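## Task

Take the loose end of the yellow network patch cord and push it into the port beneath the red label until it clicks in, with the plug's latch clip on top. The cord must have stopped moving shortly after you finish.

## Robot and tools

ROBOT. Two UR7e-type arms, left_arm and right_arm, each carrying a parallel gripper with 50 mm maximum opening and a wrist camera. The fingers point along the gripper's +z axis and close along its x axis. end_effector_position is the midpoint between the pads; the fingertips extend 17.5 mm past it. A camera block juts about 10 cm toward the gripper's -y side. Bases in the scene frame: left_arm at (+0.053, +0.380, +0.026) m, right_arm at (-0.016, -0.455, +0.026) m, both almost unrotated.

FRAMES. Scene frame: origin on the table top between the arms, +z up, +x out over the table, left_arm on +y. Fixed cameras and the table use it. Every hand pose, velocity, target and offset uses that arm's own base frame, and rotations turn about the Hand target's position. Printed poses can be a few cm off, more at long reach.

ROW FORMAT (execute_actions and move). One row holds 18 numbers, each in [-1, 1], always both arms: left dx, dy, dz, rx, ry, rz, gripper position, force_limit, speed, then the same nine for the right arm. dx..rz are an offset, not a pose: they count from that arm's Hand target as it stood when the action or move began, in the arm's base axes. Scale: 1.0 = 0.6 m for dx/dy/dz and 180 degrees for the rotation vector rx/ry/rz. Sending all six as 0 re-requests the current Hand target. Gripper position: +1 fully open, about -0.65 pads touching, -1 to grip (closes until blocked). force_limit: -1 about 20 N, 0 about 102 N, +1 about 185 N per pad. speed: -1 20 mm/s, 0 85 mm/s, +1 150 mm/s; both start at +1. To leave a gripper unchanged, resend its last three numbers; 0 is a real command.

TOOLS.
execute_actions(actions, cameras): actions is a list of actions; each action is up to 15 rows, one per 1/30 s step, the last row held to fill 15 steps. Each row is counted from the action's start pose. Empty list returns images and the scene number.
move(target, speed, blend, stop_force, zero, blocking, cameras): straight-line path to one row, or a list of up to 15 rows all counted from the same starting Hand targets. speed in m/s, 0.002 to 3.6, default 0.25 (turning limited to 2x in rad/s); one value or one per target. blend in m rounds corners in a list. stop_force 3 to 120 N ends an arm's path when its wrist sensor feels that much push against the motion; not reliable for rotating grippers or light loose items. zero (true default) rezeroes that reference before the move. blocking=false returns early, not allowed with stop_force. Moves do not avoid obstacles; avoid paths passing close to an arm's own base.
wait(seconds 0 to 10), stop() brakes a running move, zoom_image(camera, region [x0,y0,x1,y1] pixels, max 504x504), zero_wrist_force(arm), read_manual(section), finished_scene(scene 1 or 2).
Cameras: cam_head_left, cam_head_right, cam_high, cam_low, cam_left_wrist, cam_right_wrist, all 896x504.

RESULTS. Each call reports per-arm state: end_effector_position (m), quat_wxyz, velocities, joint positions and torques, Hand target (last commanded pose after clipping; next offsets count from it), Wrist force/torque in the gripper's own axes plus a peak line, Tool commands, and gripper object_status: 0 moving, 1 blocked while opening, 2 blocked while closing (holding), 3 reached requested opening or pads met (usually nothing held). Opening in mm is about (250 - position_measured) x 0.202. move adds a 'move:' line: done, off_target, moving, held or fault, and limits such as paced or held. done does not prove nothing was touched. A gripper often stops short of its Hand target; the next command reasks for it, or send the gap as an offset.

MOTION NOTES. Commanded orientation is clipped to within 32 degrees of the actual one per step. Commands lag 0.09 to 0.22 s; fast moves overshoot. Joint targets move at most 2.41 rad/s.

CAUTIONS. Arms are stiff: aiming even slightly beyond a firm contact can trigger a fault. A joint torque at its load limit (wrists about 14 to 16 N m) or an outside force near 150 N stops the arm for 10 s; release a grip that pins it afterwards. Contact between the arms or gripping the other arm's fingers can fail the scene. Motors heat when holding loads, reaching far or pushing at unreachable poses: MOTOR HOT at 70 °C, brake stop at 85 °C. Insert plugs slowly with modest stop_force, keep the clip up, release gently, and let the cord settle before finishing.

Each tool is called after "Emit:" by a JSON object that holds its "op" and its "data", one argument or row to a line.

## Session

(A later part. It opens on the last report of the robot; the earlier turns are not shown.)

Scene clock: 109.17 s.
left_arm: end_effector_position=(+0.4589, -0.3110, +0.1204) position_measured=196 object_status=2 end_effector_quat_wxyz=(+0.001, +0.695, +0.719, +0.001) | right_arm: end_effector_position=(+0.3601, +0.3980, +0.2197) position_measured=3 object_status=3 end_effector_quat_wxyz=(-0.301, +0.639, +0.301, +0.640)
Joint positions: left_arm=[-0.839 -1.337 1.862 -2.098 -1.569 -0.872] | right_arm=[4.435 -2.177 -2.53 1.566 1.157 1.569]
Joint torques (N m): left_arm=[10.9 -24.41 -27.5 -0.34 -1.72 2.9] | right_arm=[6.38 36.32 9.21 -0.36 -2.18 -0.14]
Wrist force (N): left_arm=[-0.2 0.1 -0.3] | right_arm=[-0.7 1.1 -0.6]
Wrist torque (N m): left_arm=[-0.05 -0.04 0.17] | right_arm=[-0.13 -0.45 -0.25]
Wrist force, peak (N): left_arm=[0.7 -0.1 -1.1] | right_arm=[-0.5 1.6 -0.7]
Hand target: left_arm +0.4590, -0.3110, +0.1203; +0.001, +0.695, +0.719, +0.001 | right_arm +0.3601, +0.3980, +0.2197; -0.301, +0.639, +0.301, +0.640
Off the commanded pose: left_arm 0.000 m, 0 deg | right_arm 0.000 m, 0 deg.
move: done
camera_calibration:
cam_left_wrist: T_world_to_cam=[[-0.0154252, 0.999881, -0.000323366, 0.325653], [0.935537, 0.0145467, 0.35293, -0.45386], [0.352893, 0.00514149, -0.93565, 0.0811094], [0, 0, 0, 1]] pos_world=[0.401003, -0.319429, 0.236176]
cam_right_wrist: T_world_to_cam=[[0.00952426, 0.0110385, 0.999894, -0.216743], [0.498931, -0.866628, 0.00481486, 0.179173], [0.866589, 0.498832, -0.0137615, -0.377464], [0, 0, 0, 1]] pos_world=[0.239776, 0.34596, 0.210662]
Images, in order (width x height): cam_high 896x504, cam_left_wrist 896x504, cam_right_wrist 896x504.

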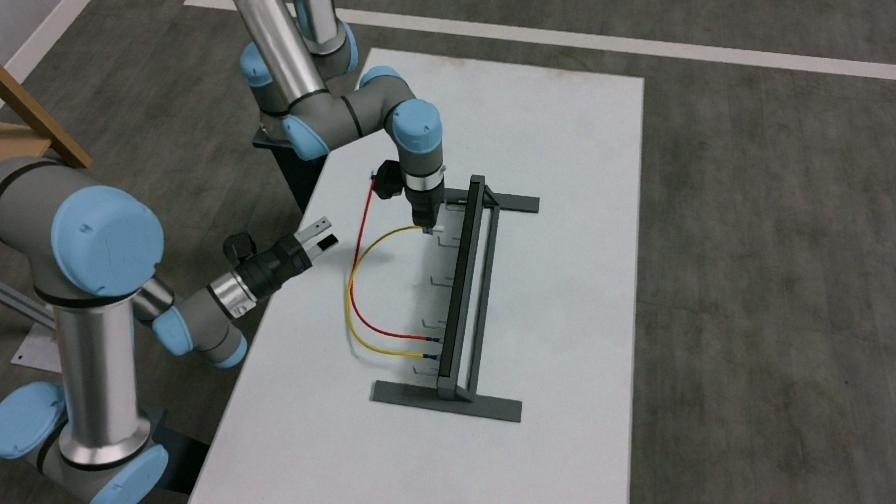

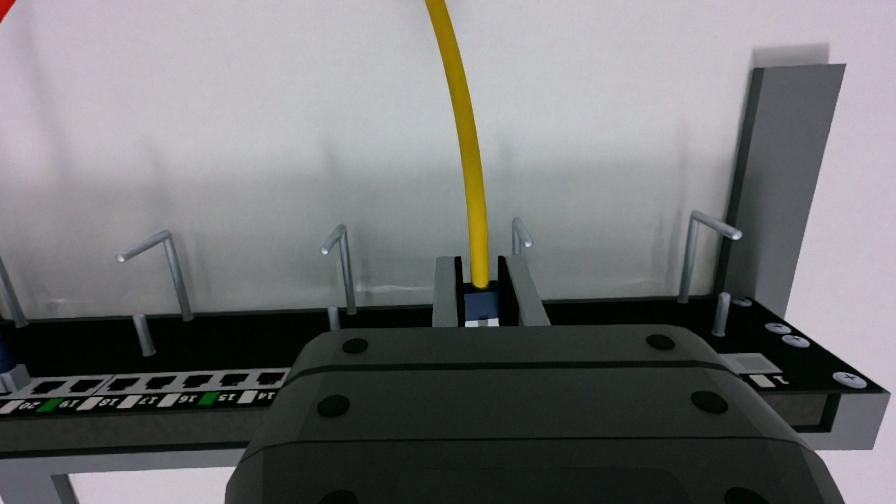

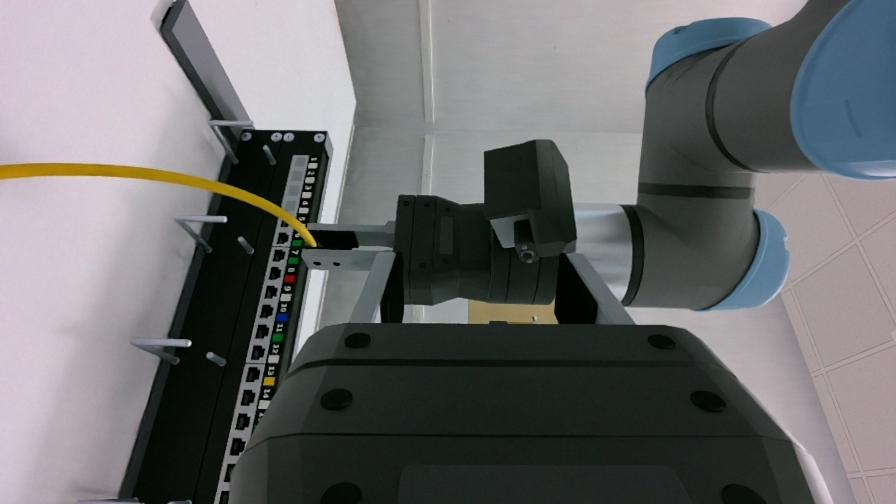

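Emit:
{"op": "move", "data": {
  "target": [0.0185,0.0153,-0.0827,0,0,0.0061,-1,-0.2,-0.5,0.0165,0.032,-0.017,0,0,0,1,1,1],
  "speed": 0.08,
  "cameras": ["cam_left_wrist","cam_right_wrist"]
}}

Emit:
{"op": "zoom_image", "data": {
  "camera": "cam_right_wrist",
  "region": [250, 220, 330, 300]
}}

Scene clock: 125.37 s.
left_arm: end_effector_position=(+0.4701, -0.3018, +0.0709) position_measured=196 object_status=2 end_effector_quat_wxyz=(+0.001, +0.689, +0.725, +0.001) | right_arm: end_effector_position=(+0.3700, +0.4172, +0.2095) position_measured=3 object_status=3 end_effector_quat_wxyz=(-0.301, +0.639, +0.301, +0.640)
Joint positions: left_arm=[-0.813 -1.26 1.91 -2.223 -1.569 -0.865] | right_arm=[4.419 -2.218 -2.466 1.543 1.173 1.569]
Joint torques (N m): left_arm=[10.59 -23.93 -11.29 -5.35 -1.63 2.7] | right_arm=[-7.51 23.42 9.46 -0.51 1.49 1.38]
Wrist force (N): left_arm=[-0.2 0.1 -0.6] | right_arm=[-0.8 1.2 -0.5]
Wrist torque (N m): left_arm=[-0.04 -0.07 0.17] | right_arm=[-0.11 -0.43 -0.25]
Wrist force, peak (N): left_arm=[-0.4 0.0 -1.1] | right_arm=[-0.8 1.5 -0.4]
Hand target: left_arm +0.4701, -0.3018, +0.0707; +0.001, +0.689, +0.725, +0.001 | right_arm +0.3700, +0.4172, +0.2095; -0.301, +0.639, +0.301, +0.640
Off the commanded pose: left_arm 0.000 m, 0 deg | right_arm 0.000 m, 0 deg.
move: done
camera_calibration:
cam_left_wrist: T_world_to_cam=[[-0.0342206, 0.999414, -0.000315065, 0.325325], [0.935108, 0.0321299, 0.352904, -0.441386], [0.352707, 0.0117819, -0.93566, 0.0329253], [0, 0, 0, 1]] pos_world=[0.412263, -0.311341, 0.186676]
cam_right_wrist: T_world_to_cam=[[0.00952426, 0.0110385, 0.999894, -0.206849], [0.498931, -0.866628, 0.00481486, 0.190972], [0.866589, 0.498832, -0.0137615, -0.395674], [0, 0, 0, 1]] pos_world=[0.249576, 0.36516, 0.200462]
Images, in order (width x height): cam_left_wrist 896x504, cam_right_wrist 896x504.

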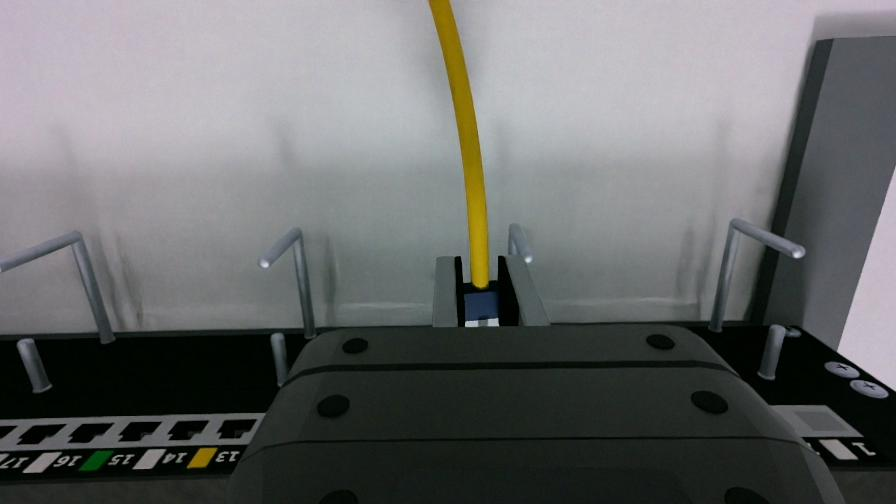

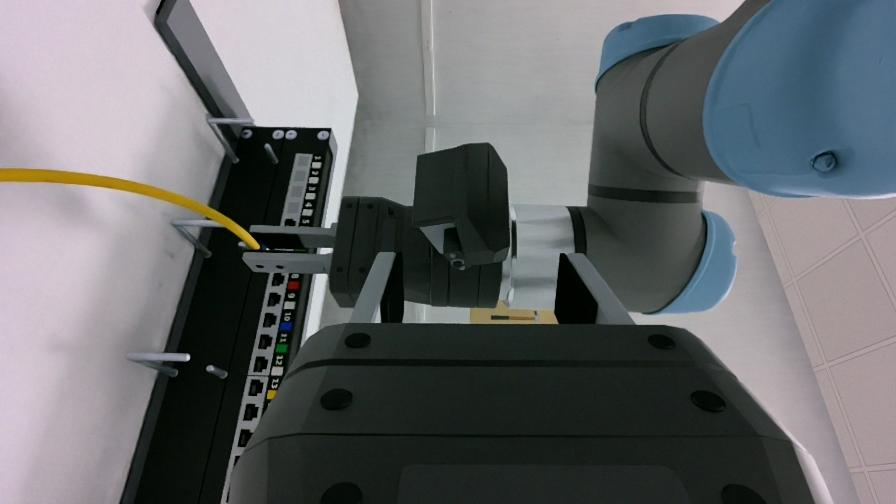

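Scaled by 6.300 from the camera's 896x504 image, which has a finer 1280x720 frame.

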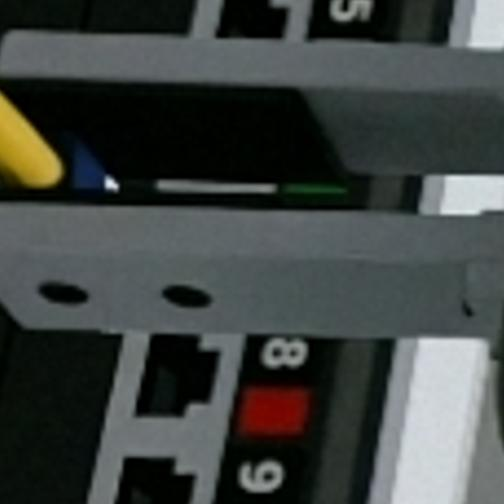

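Emit:
{"op": "move", "data": {
  "target": [0.0233,0.0012,0,0,0,0,-1,-0.2,-0.5,0,0,0,0,0,0,1,1,1],
  "speed": 0.03,
  "stop_force": 6,
  "cameras": ["cam_left_wrist","cam_right_wrist"]
}}

Emit:
{"op": "zoom_image", "data": {
  "camera": "cam_right_wrist",
  "region": [255, 245, 305, 295]
}}

Scene clock: 133.50 s.
left_arm: end_effector_position=(+0.4841, -0.3011, +0.0707) position_measured=196 object_status=2 end_effector_quat_wxyz=(+0.001, +0.689, +0.725, +0.001) | right_arm: end_effector_position=(+0.3700, +0.4172, +0.2095) position_measured=3 object_status=3 end_effector_quat_wxyz=(-0.301, +0.639, +0.301, +0.640)
Joint positions: left_arm=[-0.793 -1.236 1.877 -2.213 -1.569 -0.845] | right_arm=[4.419 -2.218 -2.465 1.543 1.173 1.569]
Joint torques (N m): left_arm=[10.69 -27.17 -26.15 -0.46 -1.86 2.68] | right_arm=[-7.11 23.65 9.6 -0.45 1.55 -0.28]
Wrist force (N): left_arm=[-0.3 0.1 -0.2] | right_arm=[-0.6 1.0 -0.6]
Wrist torque (N m): left_arm=[-0.04 -0.07 0.16] | right_arm=[-0.15 -0.46 -0.25]
Wrist force, peak (N): left_arm=[-0.1 -0.2 -0.9] | right_arm=[-0.7 1.5 -0.6]
Hand target: left_arm +0.4841, -0.3011, +0.0707; +0.001, +0.689, +0.725, +0.001 | right_arm +0.3700, +0.4172, +0.2095; -0.301, +0.639, +0.301, +0.640
Off the commanded pose: left_arm 0.000 m, 0 deg | right_arm 0.000 m, 0 deg.
move: done
camera_calibration:
cam_left_wrist: T_world_to_cam=[[-0.0342206, 0.999414, -0.000315065, 0.325105], [0.935108, 0.0321299, 0.352904, -0.454465], [0.352707, 0.0117819, -0.93566, 0.0278856], [0, 0, 0, 1]] pos_world=[0.426263, -0.310641, 0.186576]
cam_right_wrist: T_world_to_cam=[[0.00952426, 0.0110385, 0.999894, -0.20685], [0.498931, -0.866628, 0.00481486, 0.190922], [0.866589, 0.498832, -0.0137615, -0.395761], [0, 0, 0, 1]] pos_world=[0.249676, 0.36516, 0.200462]
Images, in order (width x height): cam_left_wrist 896x504, cam_right_wrist 896x504.

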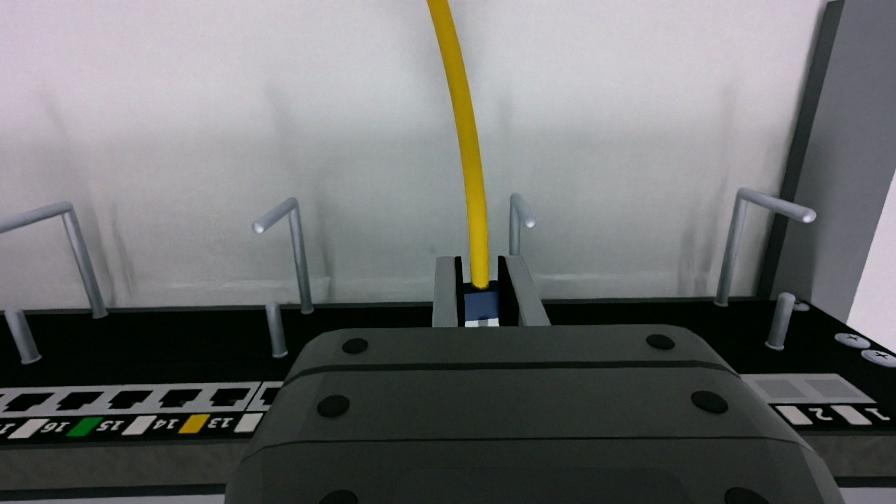

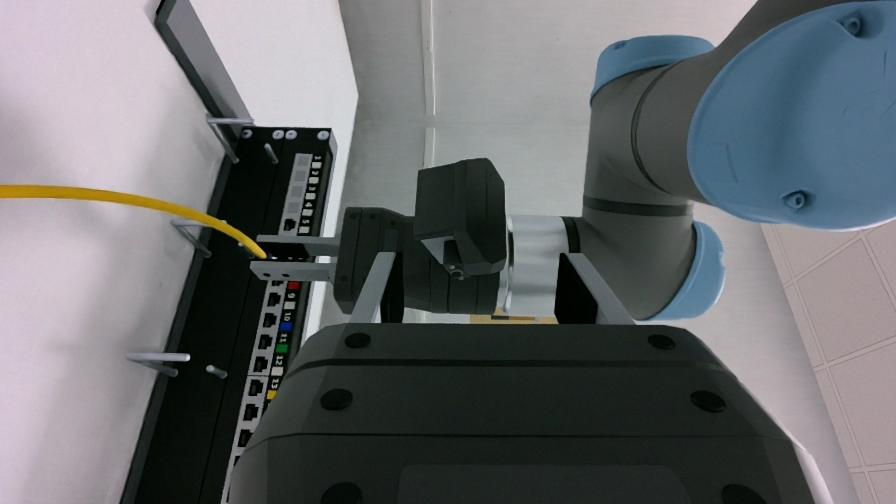

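Scaled by 10.080 from the camera's 896x504 image, which has a finer 1280x720 frame.

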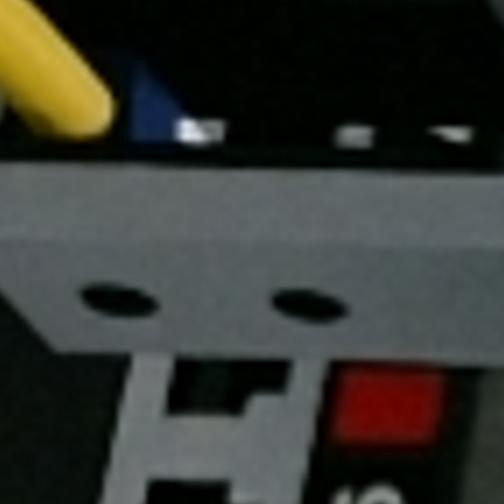

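Emit:
{"op": "move", "data": {
  "target": [0,0,0,0,0,0,-1,-0.2,-0.5,0.0767,-0.0987,0,0,0,0.0667,1,1,1],
  "speed": 0.1,
  "cameras": ["cam_right_wrist"]
}}

Emit:
{"op": "zoom_image", "data": {
  "camera": "cam_right_wrist",
  "region": [255, 235, 325, 295]
}}

Scene clock: 143.00 s.
left_arm: end_effector_position=(+0.4841, -0.3011, +0.0707) position_measured=196 object_status=2 end_effector_quat_wxyz=(+0.001, +0.689, +0.725, +0.001) | right_arm: end_effector_position=(+0.4160, +0.3580, +0.2095) position_measured=3 object_status=3 end_effector_quat_wxyz=(-0.366, +0.604, +0.366, +0.606)
Joint positions: left_arm=[-0.793 -1.236 1.877 -2.213 -1.569 -0.845] | right_arm=[3.977 -2.224 -2.397 1.481 1.824 1.57]
Joint torques (N m): left_arm=[11.26 -27.36 -27.1 -0.43 -1.74 2.61] | right_arm=[-7.07 25.87 11.27 -0.35 2.07 0.54]
Wrist force (N): left_arm=[0.1 -0.2 -0.2] | right_arm=[-0.3 1.3 -0.4]
Wrist torque (N m): left_arm=[-0.09 -0.13 0.15] | right_arm=[-0.11 -0.51 -0.26]
Wrist force, peak (N): left_arm=[-0.1 -0.3 -0.8] | right_arm=[-0.4 2.0 -1.1]
Hand target: left_arm +0.4841, -0.3011, +0.0707; +0.001, +0.689, +0.725, +0.001 | right_arm +0.4161, +0.3580, +0.2095; -0.366, +0.604, +0.367, +0.605
Off the commanded pose: left_arm 0.000 m, 0 deg | right_arm 0.000 m, 0 deg.
move: done
camera_calibration:
cam_right_wrist: T_world_to_cam=[[0.00708863, 0.0127021, 0.999894, -0.206216], [0.668138, -0.744023, 0.00471499, 0.00245412], [0.744004, 0.668034, -0.0137609, -0.415663], [0, 0, 0, 1]] pos_world=[0.309077, 0.282122, 0.200462]
Images, in order (width x height): cam_right_wrist 896x504.

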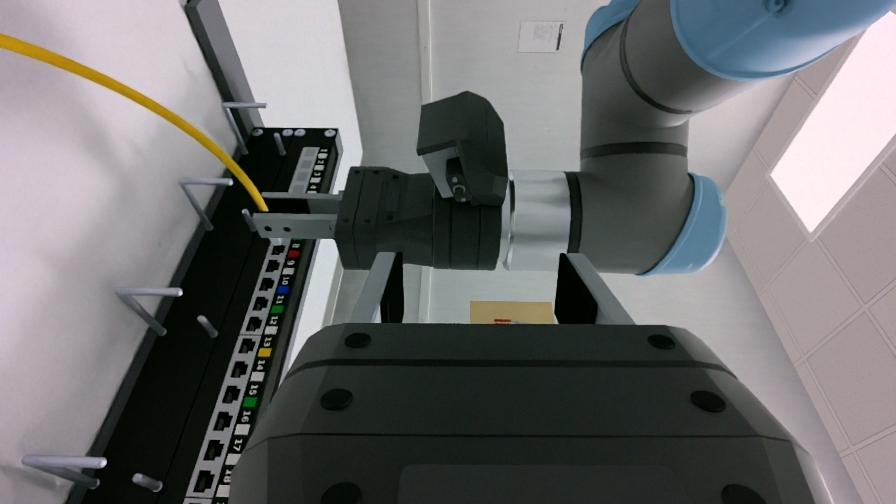

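Scaled by 7.200 from the camera's 896x504 image, which has a finer 1280x720 frame.

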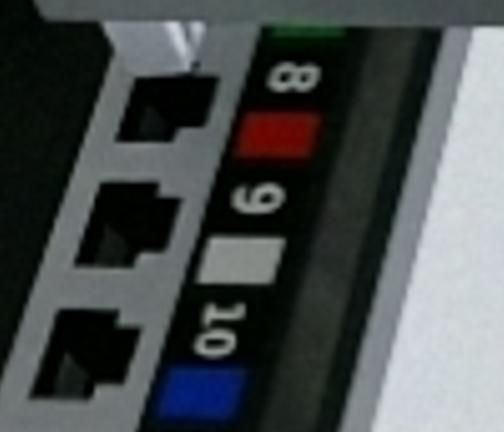

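Excellent view. Zoom more.

Emit:
{"op": "zoom_image", "data": {
  "camera": "cam_right_wrist",
  "region": [258, 232, 298, 264]
}}

Scaled by 12.600 from the camera's 896x504 image, which has a finer 1280x720 frame.

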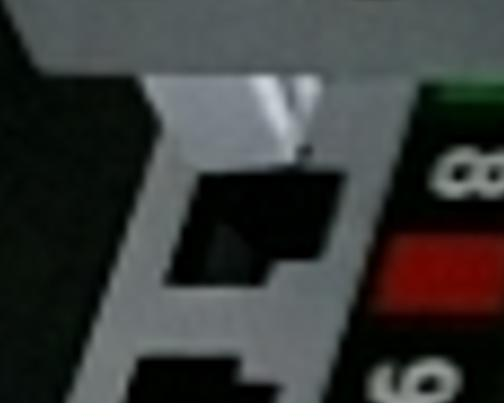

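Emit:
{"op": "move", "data": {
  "target": [
    [0,0,-0.0085,0.0388,0.002,0,-1,-0.2,-0.5,0,0,0,0,0,0,1,1,1],
    [0.0117,0.0006,-0.0085,0.0388,0.002,0,-1,-0.2,-0.5,0,0,0,0,0,0,1,1,1]
  ],
  "speed": 0.02,
  "cameras": ["cam_right_wrist"]
}}

Emit:
{"op": "zoom_image", "data": {
  "camera": "cam_right_wrist",
  "region": [258, 232, 298, 264]
}}

Scene clock: 170.83 s.
left_arm: end_effector_position=(+0.4910, -0.3007, +0.0656) position_measured=196 object_status=2 end_effector_quat_wxyz=(-0.043, +0.687, +0.724, +0.043) | right_arm: end_effector_position=(+0.4161, +0.3580, +0.2095) position_measured=3 object_status=3 end_effector_quat_wxyz=(-0.366, +0.604, +0.367, +0.605)
Joint positions: left_arm=[-0.821 -1.19 1.801 -2.09 -1.49 -0.876] | right_arm=[3.977 -2.224 -2.397 1.481 1.825 1.57]
Joint torques (N m): left_arm=[11.04 -28.44 -26.53 -0.13 2.33 2.23] | right_arm=[-7.14 27.06 11.01 -0.39 2.04 -0.06]
Wrist force (N): left_arm=[0.2 -0.1 0.0] | right_arm=[-0.2 1.2 -0.4]
Wrist torque (N m): left_arm=[-0.07 -0.12 0.26] | right_arm=[-0.11 -0.53 -0.26]
Wrist force, peak (N): left_arm=[0.5 0.6 -0.6] | right_arm=[-0.3 1.5 -0.6]
Hand target: left_arm +0.4911, -0.3007, +0.0656; -0.043, +0.687, +0.724, +0.043 | right_arm +0.4161, +0.3580, +0.2095; -0.366, +0.604, +0.367, +0.605
Off the commanded pose: left_arm 0.000 m, 0 deg | right_arm 0.000 m, 0 deg.
move: done
camera_calibration:
cam_right_wrist: T_world_to_cam=[[0.00701909, 0.0127786, 0.999894, -0.206214], [0.668299, -0.743878, 0.0048154, 0.00226945], [0.74386, 0.668194, -0.0137613, -0.415597], [0, 0, 0, 1]] pos_world=[0.309077, 0.282023, 0.200462]
Images, in order (width x height): cam_right_wrist 896x504.

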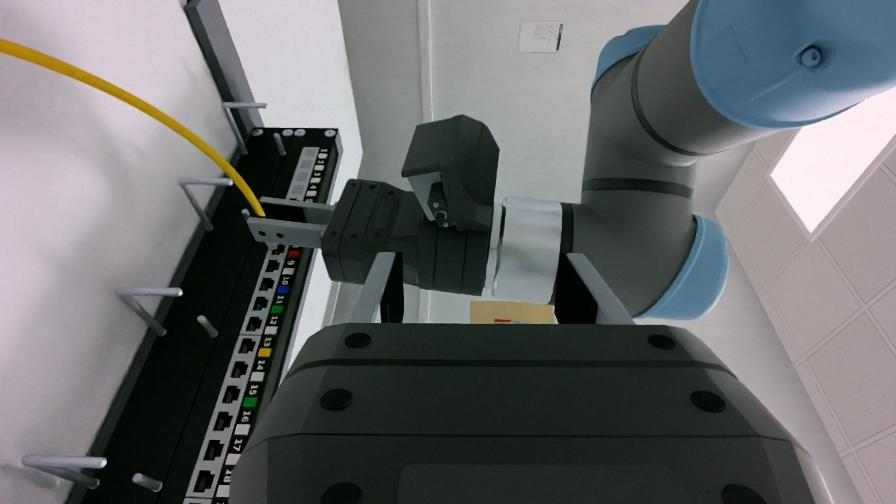

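Scaled by 12.600 from the camera's 896x504 image, which has a finer 1280x720 frame.

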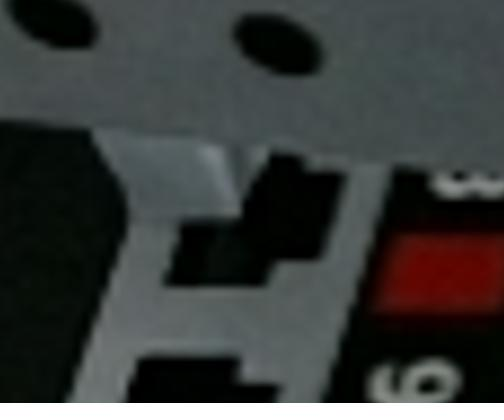

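Emit:
{"op": "move", "data": {
  "target": [0.0085,0.0004,0,0,0,0,-1,-0.2,-0.5,0,0,0,0,0,0,1,1,1],
  "speed": 0.01,
  "stop_force": 6,
  "cameras": ["cam_right_wrist"]
}}

Emit:
{"op": "zoom_image", "data": {
  "camera": "cam_right_wrist",
  "region": [258, 232, 298, 264]
}}

Scene clock: 179.33 s.
left_arm: end_effector_position=(+0.4948, -0.3005, +0.0656) position_measured=196 object_status=2 end_effector_quat_wxyz=(-0.043, +0.687, +0.724, +0.043) | right_arm: end_effector_position=(+0.4161, +0.3580, +0.2095) position_measured=3 object_status=3 end_effector_quat_wxyz=(-0.366, +0.604, +0.367, +0.605)
Joint positions: left_arm=[-0.816 -1.184 1.792 -2.088 -1.49 -0.871] | right_arm=[3.977 -2.224 -2.397 1.481 1.825 1.57]
Joint torques (N m): left_arm=[-10.13 -54.6 -13.42 -5.5 3.08 -2.02] | right_arm=[-6.93 29.01 11.24 -0.28 1.93 -0.08]
Wrist force (N): left_arm=[-0.5 -4.5 -1.8] | right_arm=[-0.3 1.1 -0.4]
Wrist torque (N m): left_arm=[-0.15 -0.12 0.27] | right_arm=[-0.12 -0.51 -0.26]
Wrist force, peak (N): left_arm=[-0.1 -11.6 -2.2] | right_arm=[-0.3 1.6 -0.7]
Hand target: left_arm +0.4948, -0.3005, +0.0656; -0.043, +0.687, +0.724, +0.043 (not the last commanded pose) | right_arm +0.4161, +0.3580, +0.2095; -0.366, +0.604, +0.367, +0.605
Off the commanded pose: left_arm 0.001 m, 0 deg | right_arm 0.000 m, 0 deg.
move: contact (left_arm)
camera_calibration:
cam_right_wrist: T_world_to_cam=[[0.00701909, 0.0127786, 0.999894, -0.206214], [0.668299, -0.743878, 0.0048154, 0.00226945], [0.74386, 0.668194, -0.0137613, -0.415597], [0, 0, 0, 1]] pos_world=[0.309077, 0.282023, 0.200462]
Images, in order (width x height): cam_right_wrist 896x504.

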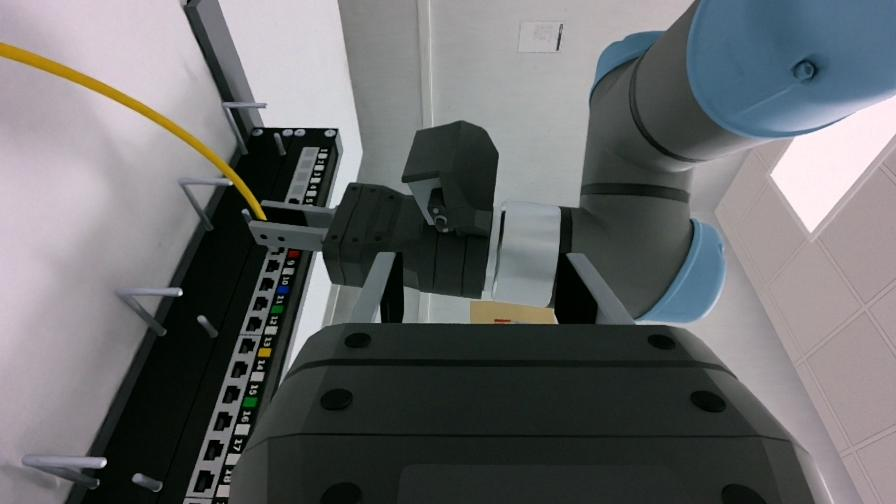

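Scaled by 12.600 from the camera's 896x504 image, which has a finer 1280x720 frame.

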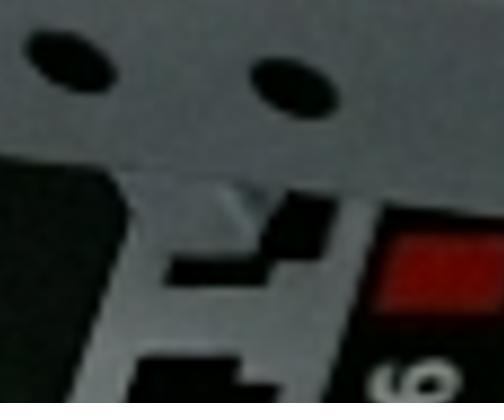

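Emit:
{"op": "move", "data": {
  "target": [-0.004,-0.0048,0.003,0,0,0,-1,-0.2,-0.5,0,0,0,0,0,0,1,1,1],
  "speed": 0.02
}}

Emit:
{"op": "move", "data": {
  "target": [0.0085,0.0004,0,0,0,0,-1,-0.2,-0.5,0,0,0,0,0,0,1,1,1],
  "speed": 0.006,
  "stop_force": 7,
  "cameras": ["cam_right_wrist"]
}}

Emit:
{"op": "zoom_image", "data": {
  "camera": "cam_right_wrist",
  "region": [258, 232, 298, 264]
}}

Scene clock: 185.20 s.
left_arm: end_effector_position=(+0.4925, -0.3033, +0.0673) position_measured=196 object_status=2 end_effector_quat_wxyz=(-0.043, +0.687, +0.724, +0.043) | right_arm: end_effector_position=(+0.4161, +0.3580, +0.2095) position_measured=3 object_status=3 end_effector_quat_wxyz=(-0.366, +0.604, +0.367, +0.605)
Joint positions: left_arm=[-0.822 -1.187 1.791 -2.083 -1.49 -0.877] | right_arm=[3.977 -2.224 -2.397 1.481 1.825 1.57]
Joint torques (N m): left_arm=[-11.01 -54.53 -27.27 -0.37 -1.8 -2.26] | right_arm=[-7.02 30.1 11.12 -0.29 2.04 -0.26]
Wrist force (N): left_arm=[0.3 0.3 -0.8] | right_arm=[-0.3 1.2 -0.6]
Wrist torque (N m): left_arm=[-0.01 -0.15 0.25] | right_arm=[-0.12 -0.51 -0.26]
Wrist force, peak (N): left_arm=[-0.2 -4.9 -1.7] | right_arm=[-0.3 1.4 -0.8]
Hand target: left_arm +0.4924, -0.3034, +0.0674; -0.043, +0.687, +0.724, +0.043 | right_arm +0.4161, +0.3580, +0.2095; -0.366, +0.604, +0.367, +0.605
Off the commanded pose: left_arm 0.000 m, 0 deg | right_arm 0.000 m, 0 deg.
move: done

Scene clock: 186.93 s.
left_arm: end_effector_position=(+0.4975, -0.3032, +0.0674) position_measured=196 object_status=2 end_effector_quat_wxyz=(-0.043, +0.687, +0.724, +0.043) | right_arm: end_effector_position=(+0.4161, +0.3580, +0.2095) position_measured=3 object_status=3 end_effector_quat_wxyz=(-0.366, +0.604, +0.367, +0.605)
Joint positions: left_arm=[-0.815 -1.179 1.779 -2.08 -1.49 -0.871] | right_arm=[3.977 -2.224 -2.397 1.481 1.825 1.57]
Joint torques (N m): left_arm=[10.14 -32.11 -29.32 -0.95 2.15 2.43] | right_arm=[-7.03 30.53 11.05 -0.34 2.07 -0.13]
Wrist force (N): left_arm=[3.8 -3.0 0.7] | right_arm=[-0.5 1.1 -0.7]
Wrist torque (N m): left_arm=[-0.01 -0.04 0.16] | right_arm=[-0.12 -0.48 -0.26]
Wrist force, peak (N): left_arm=[4.3 -3.4 0.4] | right_arm=[-0.6 1.4 -0.6]
Hand target: left_arm +0.4975, -0.3032, +0.0674; -0.043, +0.687, +0.724, +0.043 | right_arm +0.4161, +0.3580, +0.2095; -0.366, +0.604, +0.367, +0.605
Off the commanded pose: left_arm 0.000 m, 0 deg | right_arm 0.000 m, 0 deg.
move: done
camera_calibration:
cam_right_wrist: T_world_to_cam=[[0.00701909, 0.0127786, 0.999894, -0.206214], [0.668299, -0.743878, 0.0048154, 0.00226945], [0.74386, 0.668194, -0.0137613, -0.415597], [0, 0, 0, 1]] pos_world=[0.309077, 0.282023, 0.200462]
Images, in order (width x height): cam_right_wrist 896x504.

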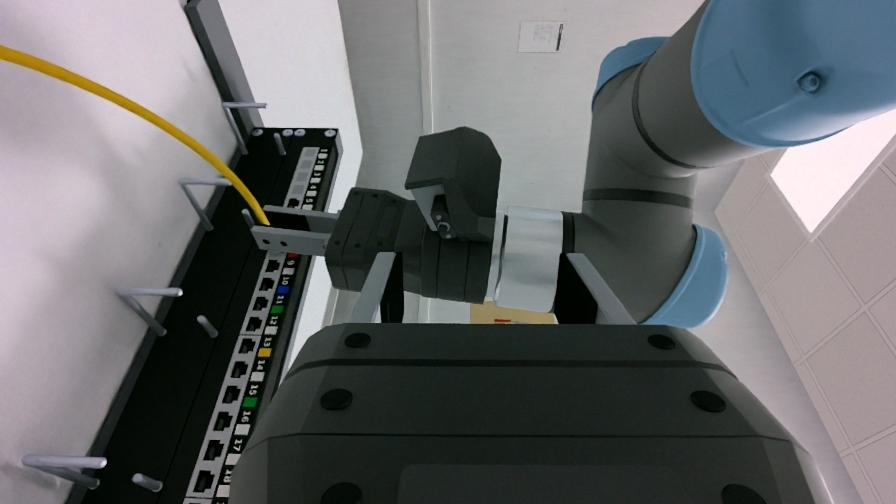

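Scaled by 12.600 from the camera's 896x504 image, which has a finer 1280x720 frame.

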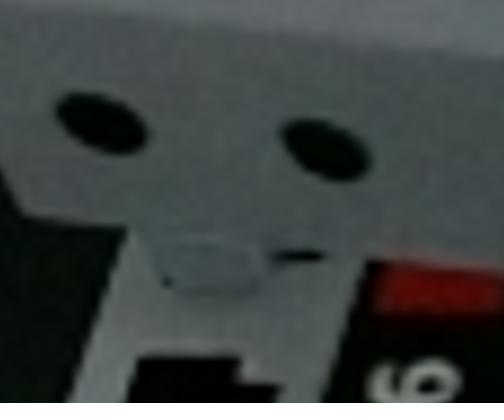

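Emit:
{"op": "move", "data": {
  "target": [0.03,0.002,0,0,0,0,-1,-0.2,-0.5,0,0,0,0,0,0,1,1,1],
  "speed": 0.006,
  "stop_force": 10,
  "cameras": ["cam_right_wrist"]
}}

Emit:
{"op": "zoom_image", "data": {
  "camera": "cam_right_wrist",
  "region": [258, 232, 298, 264]
}}

Scene clock: 192.67 s.
left_arm: end_effector_position=(+0.5044, -0.3027, +0.0674) position_measured=196 object_status=2 end_effector_quat_wxyz=(-0.043, +0.687, +0.724, +0.043) | right_arm: end_effector_position=(+0.4161, +0.3580, +0.2095) position_measured=3 object_status=3 end_effector_quat_wxyz=(-0.366, +0.604, +0.367, +0.605)
Joint positions: left_arm=[-0.806 -1.167 1.762 -2.075 -1.489 -0.862] | right_arm=[3.977 -2.224 -2.397 1.481 1.825 1.57]
Joint torques (N m): left_arm=[-8.42 -58.12 -17.35 -7.89 4.02 -2.08] | right_arm=[-6.62 32.02 10.84 -0.33 2.03 -0.11]
Wrist force (N): left_arm=[2.6 -12.4 -1.3] | right_arm=[-0.3 1.2 -0.6]
Wrist torque (N m): left_arm=[-0.25 -0.07 0.12] | right_arm=[-0.12 -0.51 -0.25]
Wrist force, peak (N): left_arm=[2.6 -17.8 -0.3] | right_arm=[-0.5 1.5 -0.7]
Hand target: left_arm +0.5044, -0.3027, +0.0674; -0.043, +0.687, +0.724, +0.043 (not the last commanded pose) | right_arm +0.4161, +0.3580, +0.2095; -0.366, +0.604, +0.367, +0.605
Off the commanded pose: left_arm 0.011 m, 0 deg | right_arm 0.000 m, 0 deg.
move: contact (left_arm)
camera_calibration:
cam_right_wrist: T_world_to_cam=[[0.00701909, 0.0127786, 0.999894, -0.206214], [0.668299, -0.743878, 0.0048154, 0.00226945], [0.74386, 0.668194, -0.0137613, -0.415597], [0, 0, 0, 1]] pos_world=[0.309077, 0.282023, 0.200462]
Images, in order (width x height): cam_right_wrist 896x504.

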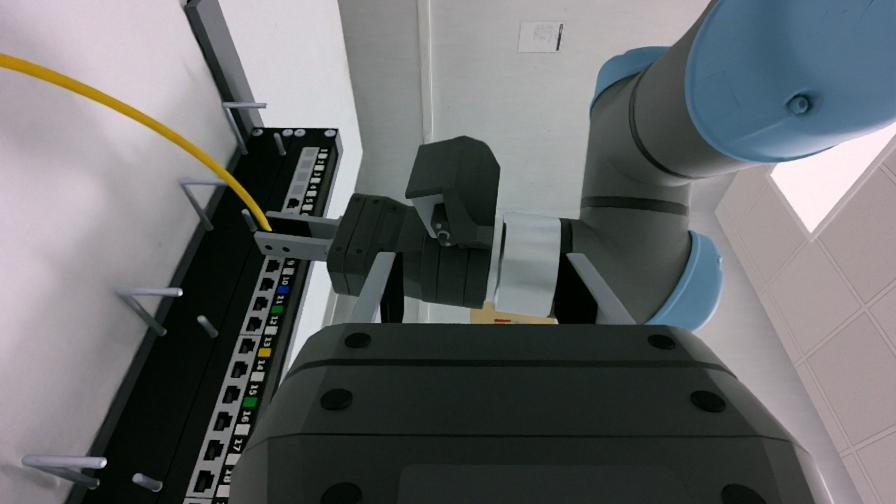

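Scaled by 12.600 from the camera's 896x504 image, which has a finer 1280x720 frame.

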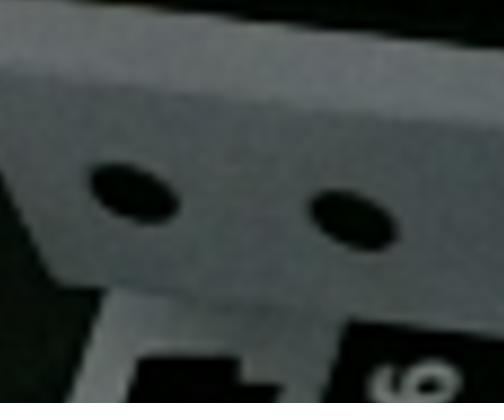

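Emit:
{"op": "move", "data": {
  "target": [
    [-0.0008,0,0,0,0,0,-1,-0.2,-0.5,0.14,-0.18,0.25,-0.4145,-0.3753,0.4213,1,1,1],
    [-0.0008,0,0,0,0,0,-1,-0.2,-0.5,0.3223,0.0467,0,-0.4145,-0.3753,0.4213,1,1,1]
  ],
  "speed": 0.2,
  "blend": 0.05,
  "cameras": ["cam_right_wrist","cam_low","cam_high"]
}}

Scene clock: 206.97 s.
left_arm: end_effector_position=(+0.5042, -0.3027, +0.0674) position_measured=196 object_status=2 end_effector_quat_wxyz=(-0.043, +0.687, +0.724, +0.043) | right_arm: end_effector_position=(+0.4432, +0.3220, +0.2609) position_measured=3 object_status=3 end_effector_quat_wxyz=(-0.277, +0.448, +0.660, +0.536)
Joint positions: left_arm=[-0.807 -1.168 1.763 -2.075 -1.489 -0.862] | right_arm=[3.643 -1.891 -2.223 0.518 2.47 0.71]
Joint torques (N m): left_arm=[-8.84 -56.77 -16.13 -7.06 -0.79 -2.08] | right_arm=[6.86 23.06 8.21 6.34 -1.23 1.71]
Wrist force (N): left_arm=[1.9 -8.0 -0.5] | right_arm=[-0.3 0.5 -0.2]
Wrist torque (N m): left_arm=[-0.16 -0.06 0.14] | right_arm=[-0.07 -0.34 -0.14]
Wrist force, peak (N): left_arm=[2.9 -13.0 -1.1] | right_arm=[3.9 2.9 -2.6]
Hand target: left_arm +0.5042, -0.3027, +0.0674; -0.043, +0.687, +0.724, +0.043 | right_arm +0.4432, +0.3220, +0.2609; -0.277, +0.448, +0.660, +0.536 (not the last commanded pose)
Off the commanded pose: left_arm 0.000 m, 0 deg | right_arm 0.185 m, 86 deg.
move: held (right_arm; a check stopped the path); path passed 0 of 2 targets; limits=held
pose unreachable (right arm): on one or more control steps of this call, first in action 0 (counted from 0), this arm could not follow its commanded pose, so it was not sent that pose on those steps. It may still have moved: this result reports where it is.
cause: moving toward the commanded pose would bring two parts of the arm too close to each other (its gripper and another part of the arm, with joints 4 (wrist 1) to 6 (wrist 3) between them, 5 mm apart when it was first held).
camera_calibration:
cam_right_wrist: T_world_to_cam=[[-0.440587, 0.309761, 0.842574, -0.113544], [0.790874, -0.31014, 0.527571, -0.373302], [0.424737, 0.898811, -0.108339, -0.319257], [0, 0, 0, 1]] pos_world=[0.380809, 0.206347, 0.258025]
Images, in order (width x height): cam_high 896x504, cam_low 896x504, cam_right_wrist 896x504.

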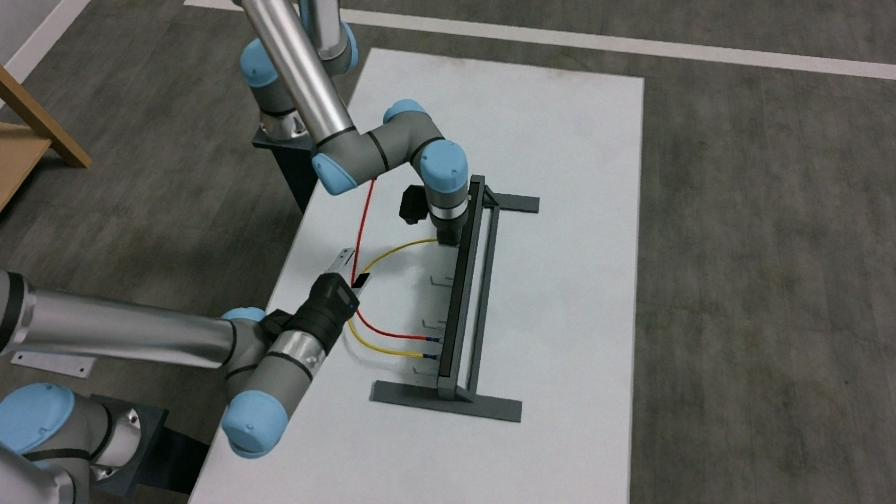

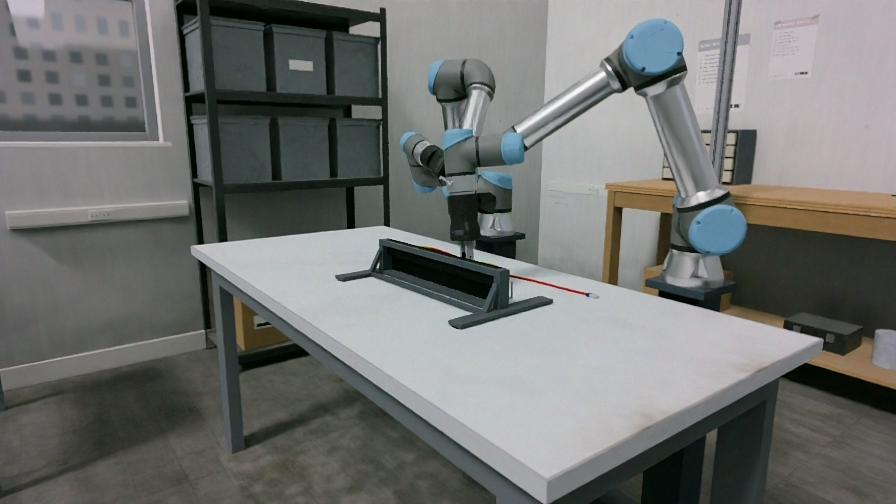

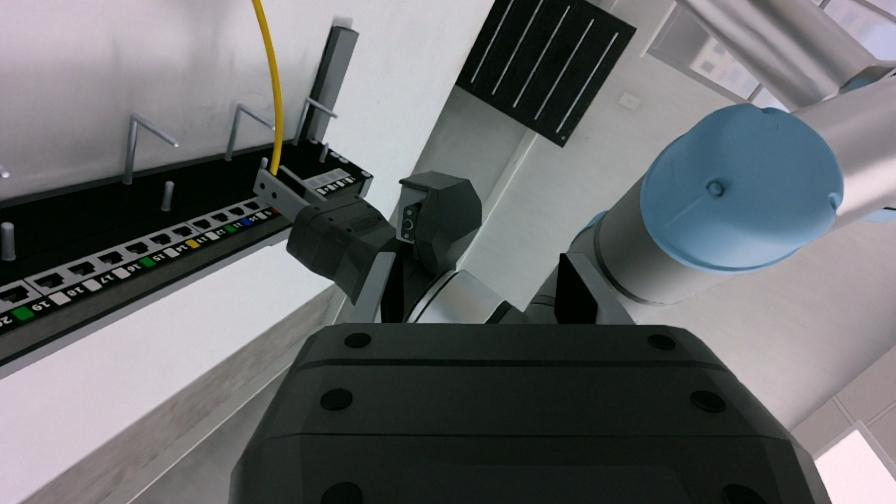

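Emit:
{"op": "move", "data": {
  "target": [0,0,0,0,0,0,-1,-0.2,-0.5,-0.11,0.003,-0.018,0.143,0.1123,-0.1986,1,1,1],
  "speed": 0.2
}}

Emit:
{"op": "move", "data": {
  "target": [
    [0,0,0,0,0,0,-1,-0.2,-0.5,0.205,-0.207,0.183,-0.4635,-0.339,0.469,1,1,1],
    [0,0,0,0,0,0,-1,-0.2,-0.5,0.3875,0.103,-0.068,-0.4635,-0.339,0.469,1,1,1]
  ],
  "speed": 0.2,
  "blend": 0.05,
  "cameras": ["cam_right_wrist","cam_high"]
}}

Scene clock: 218.40 s.
left_arm: end_effector_position=(+0.5042, -0.3027, +0.0674) position_measured=196 object_status=2 end_effector_quat_wxyz=(-0.043, +0.687, +0.724, +0.043) | right_arm: end_effector_position=(+0.3772, +0.3238, +0.2502) position_measured=3 object_status=3 end_effector_quat_wxyz=(-0.301, +0.640, +0.302, +0.639)
Joint positions: left_arm=[-0.807 -1.168 1.763 -2.075 -1.489 -0.862] | right_arm=[4.243 -2.035 -2.636 1.529 1.351 1.571]
Joint torques (N m): left_arm=[-9.24 -57.05 -16.37 -6.37 -0.51 -2.09] | right_arm=[7.23 17.2 -4.16 5.85 -2.26 1.66]
Wrist force (N): left_arm=[2.3 -8.0 0.0] | right_arm=[-0.5 1.2 -0.6]
Wrist torque (N m): left_arm=[-0.15 -0.13 0.14] | right_arm=[-0.12 -0.48 -0.26]
Wrist force, peak (N): left_arm=[2.1 -8.5 -0.3] | right_arm=[1.2 -1.7 -0.2]
Hand target: left_arm +0.5042, -0.3027, +0.0674; -0.043, +0.687, +0.724, +0.043 | right_arm +0.3772, +0.3238, +0.2501; -0.301, +0.640, +0.302, +0.639
Off the commanded pose: left_arm 0.000 m, 0 deg | right_arm 0.000 m, 0 deg.
move: done

Scene clock: 226.27 s.
left_arm: end_effector_position=(+0.5042, -0.3027, +0.0674) position_measured=196 object_status=2 end_effector_quat_wxyz=(-0.043, +0.687, +0.724, +0.043) | right_arm: end_effector_position=(+0.6096, +0.3855, +0.2094) position_measured=3 object_status=3 end_effector_quat_wxyz=(+0.003, -0.018, +0.985, +0.173)
Joint positions: left_arm=[-0.807 -1.168 1.763 -2.075 -1.489 -0.862] | right_arm=[3.793 -2.037 -1.39 -1.068 1.845 -0.926]
Joint torques (N m): left_arm=[-9.45 -56.41 -16.01 -5.5 -0.46 -1.76] | right_arm=[6.7 40.93 34.42 7.26 -1.45 1.52]
Wrist force (N): left_arm=[2.2 -7.9 -0.1] | right_arm=[0.2 -0.8 0.2]
Wrist torque (N m): left_arm=[-0.15 -0.10 0.13] | right_arm=[-0.34 0.05 -0.10]
Wrist force, peak (N): left_arm=[2.2 -8.4 0.0] | right_arm=[-0.2 1.9 -0.3]
Hand target: left_arm +0.5042, -0.3027, +0.0674; -0.043, +0.687, +0.724, +0.043 | right_arm +0.6097, +0.3856, +0.2093; +0.003, -0.018, +0.985, +0.173
Off the commanded pose: left_arm 0.000 m, 0 deg | right_arm 0.000 m, 0 deg.
move: done
camera_calibration:
cam_right_wrist: T_world_to_cam=[[-0.999265, -0.026883, -0.0273262, 0.636056], [-0.0381842, 0.760815, 0.647844, -0.390718], [0.00337418, 0.648411, -0.761283, 0.037548], [0, 0, 0, 1]] pos_world=[0.620543, 0.290017, 0.29909]
Images, in order (width x height): cam_high 896x504, cam_right_wrist 896x504.

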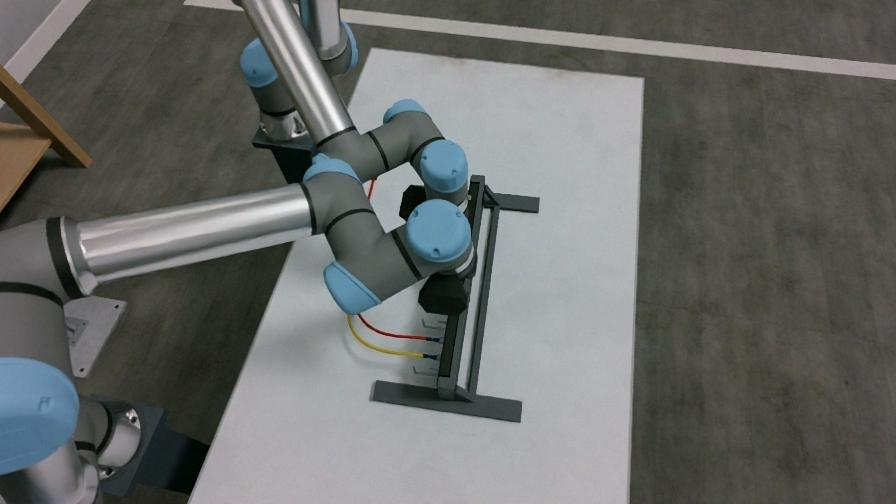

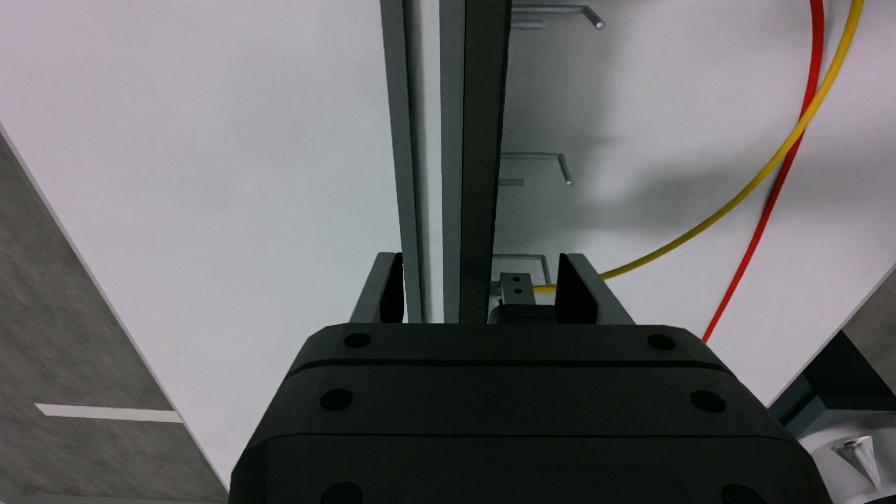

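Emit:
{"op": "move", "data": {
  "target": [0,0,0,0,0,0,-1,-0.2,-0.5,-0.01,0.0498,-0.141,0,0,0,1,1,1],
  "speed": 0.1,
  "cameras": ["cam_right_wrist"]
}}

Scene clock: 231.20 s.
left_arm: end_effector_position=(+0.5042, -0.3027, +0.0674) position_measured=196 object_status=2 end_effector_quat_wxyz=(-0.043, +0.687, +0.724, +0.043) | right_arm: end_effector_position=(+0.6037, +0.4155, +0.1249) position_measured=3 object_status=3 end_effector_quat_wxyz=(+0.003, -0.018, +0.985, +0.173)
Joint positions: left_arm=[-0.807 -1.168 1.763 -2.075 -1.489 -0.862] | right_arm=[3.834 -2.132 -1.477 -0.876 1.836 -0.885]
Joint torques (N m): left_arm=[-8.6 -55.81 -16.71 -5.31 -0.44 -1.94] | right_arm=[7.43 43.59 17.66 7.4 -1.49 1.53]
Wrist force (N): left_arm=[1.7 -8.1 -0.1] | right_arm=[0.2 -0.8 0.3]
Wrist torque (N m): left_arm=[-0.18 -0.03 0.14] | right_arm=[-0.36 0.03 -0.12]
Wrist force, peak (N): left_arm=[2.3 -8.5 -0.2] | right_arm=[0.2 -1.0 1.3]
Hand target: left_arm +0.5042, -0.3027, +0.0674; -0.043, +0.687, +0.724, +0.043 | right_arm +0.6037, +0.4155, +0.1247; +0.003, -0.018, +0.985, +0.173
Off the commanded pose: left_arm 0.000 m, 0 deg | right_arm 0.000 m, 0 deg.
move: done
camera_calibration:
cam_right_wrist: T_world_to_cam=[[-0.999265, -0.0269501, -0.0272494, 0.62866], [-0.0381853, 0.760855, 0.647797, -0.35895], [0.00327466, 0.648362, -0.761325, -0.0460619], [0, 0, 0, 1]] pos_world=[0.614642, 0.319916, 0.21459]
Images, in order (width x height): cam_right_wrist 896x504.

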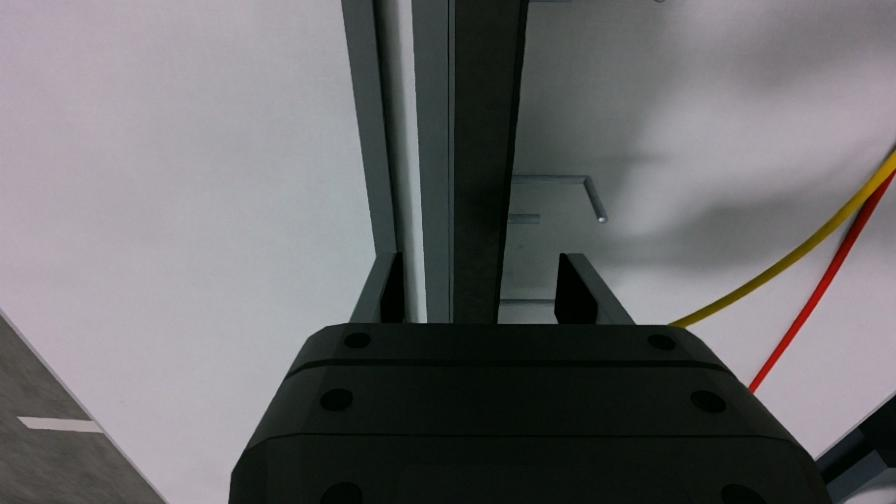

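Emit:
{"op": "move", "data": {
  "target": [
    [0,0,0,0,0,0,-1,-0.2,-0.5,0.005,0,0,0,0,0,1,1,1],
    [0,0,0,0,0,0,-1,-0.2,-0.5,0.005,0,-0.0685,0,0,0,1,1,1]
  ],
  "speed": 0.03,
  "stop_force": 8,
  "cameras": ["cam_right_wrist"]
}}

Scene clock: 236.43 s.
left_arm: end_effector_position=(+0.5042, -0.3027, +0.0674) position_measured=196 object_status=2 end_effector_quat_wxyz=(-0.043, +0.687, +0.724, +0.043) | right_arm: end_effector_position=(+0.6067, +0.4155, +0.0836) position_measured=3 object_status=3 end_effector_quat_wxyz=(+0.003, -0.018, +0.985, +0.173)
Joint positions: left_arm=[-0.807 -1.168 1.763 -2.075 -1.489 -0.862] | right_arm=[3.831 -2.184 -1.508 -0.793 1.837 -0.887]
Joint torques (N m): left_arm=[-9.01 -55.76 -16.13 -4.77 -0.38 -1.8] | right_arm=[-6.95 44.08 16.91 7.25 2.55 0.84]
Wrist force (N): left_arm=[1.8 -8.3 -0.2] | right_arm=[0.3 -1.0 0.2]
Wrist torque (N m): left_arm=[-0.21 -0.04 0.14] | right_arm=[-0.40 0.03 -0.11]
Wrist force, peak (N): left_arm=[1.9 -8.5 -0.4] | right_arm=[0.1 -1.1 0.5]
Hand target: left_arm +0.5042, -0.3027, +0.0674; -0.043, +0.687, +0.724, +0.043 | right_arm +0.6067, +0.4155, +0.0836; +0.003, -0.018, +0.985, +0.173
Off the commanded pose: left_arm 0.000 m, 0 deg | right_arm 0.000 m, 0 deg.
move: done
camera_calibration:
cam_right_wrist: T_world_to_cam=[[-0.999265, -0.0269501, -0.0272494, 0.630535], [-0.0381853, 0.760855, 0.647797, -0.332158], [0.00327466, 0.648362, -0.761325, -0.0775793], [0, 0, 0, 1]] pos_world=[0.617642, 0.320016, 0.17329]
Images, in order (width x height): cam_right_wrist 896x504.

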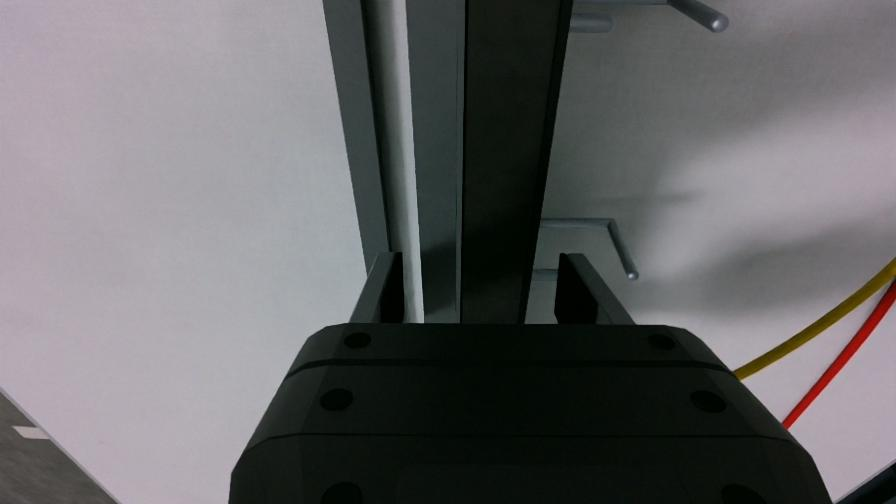

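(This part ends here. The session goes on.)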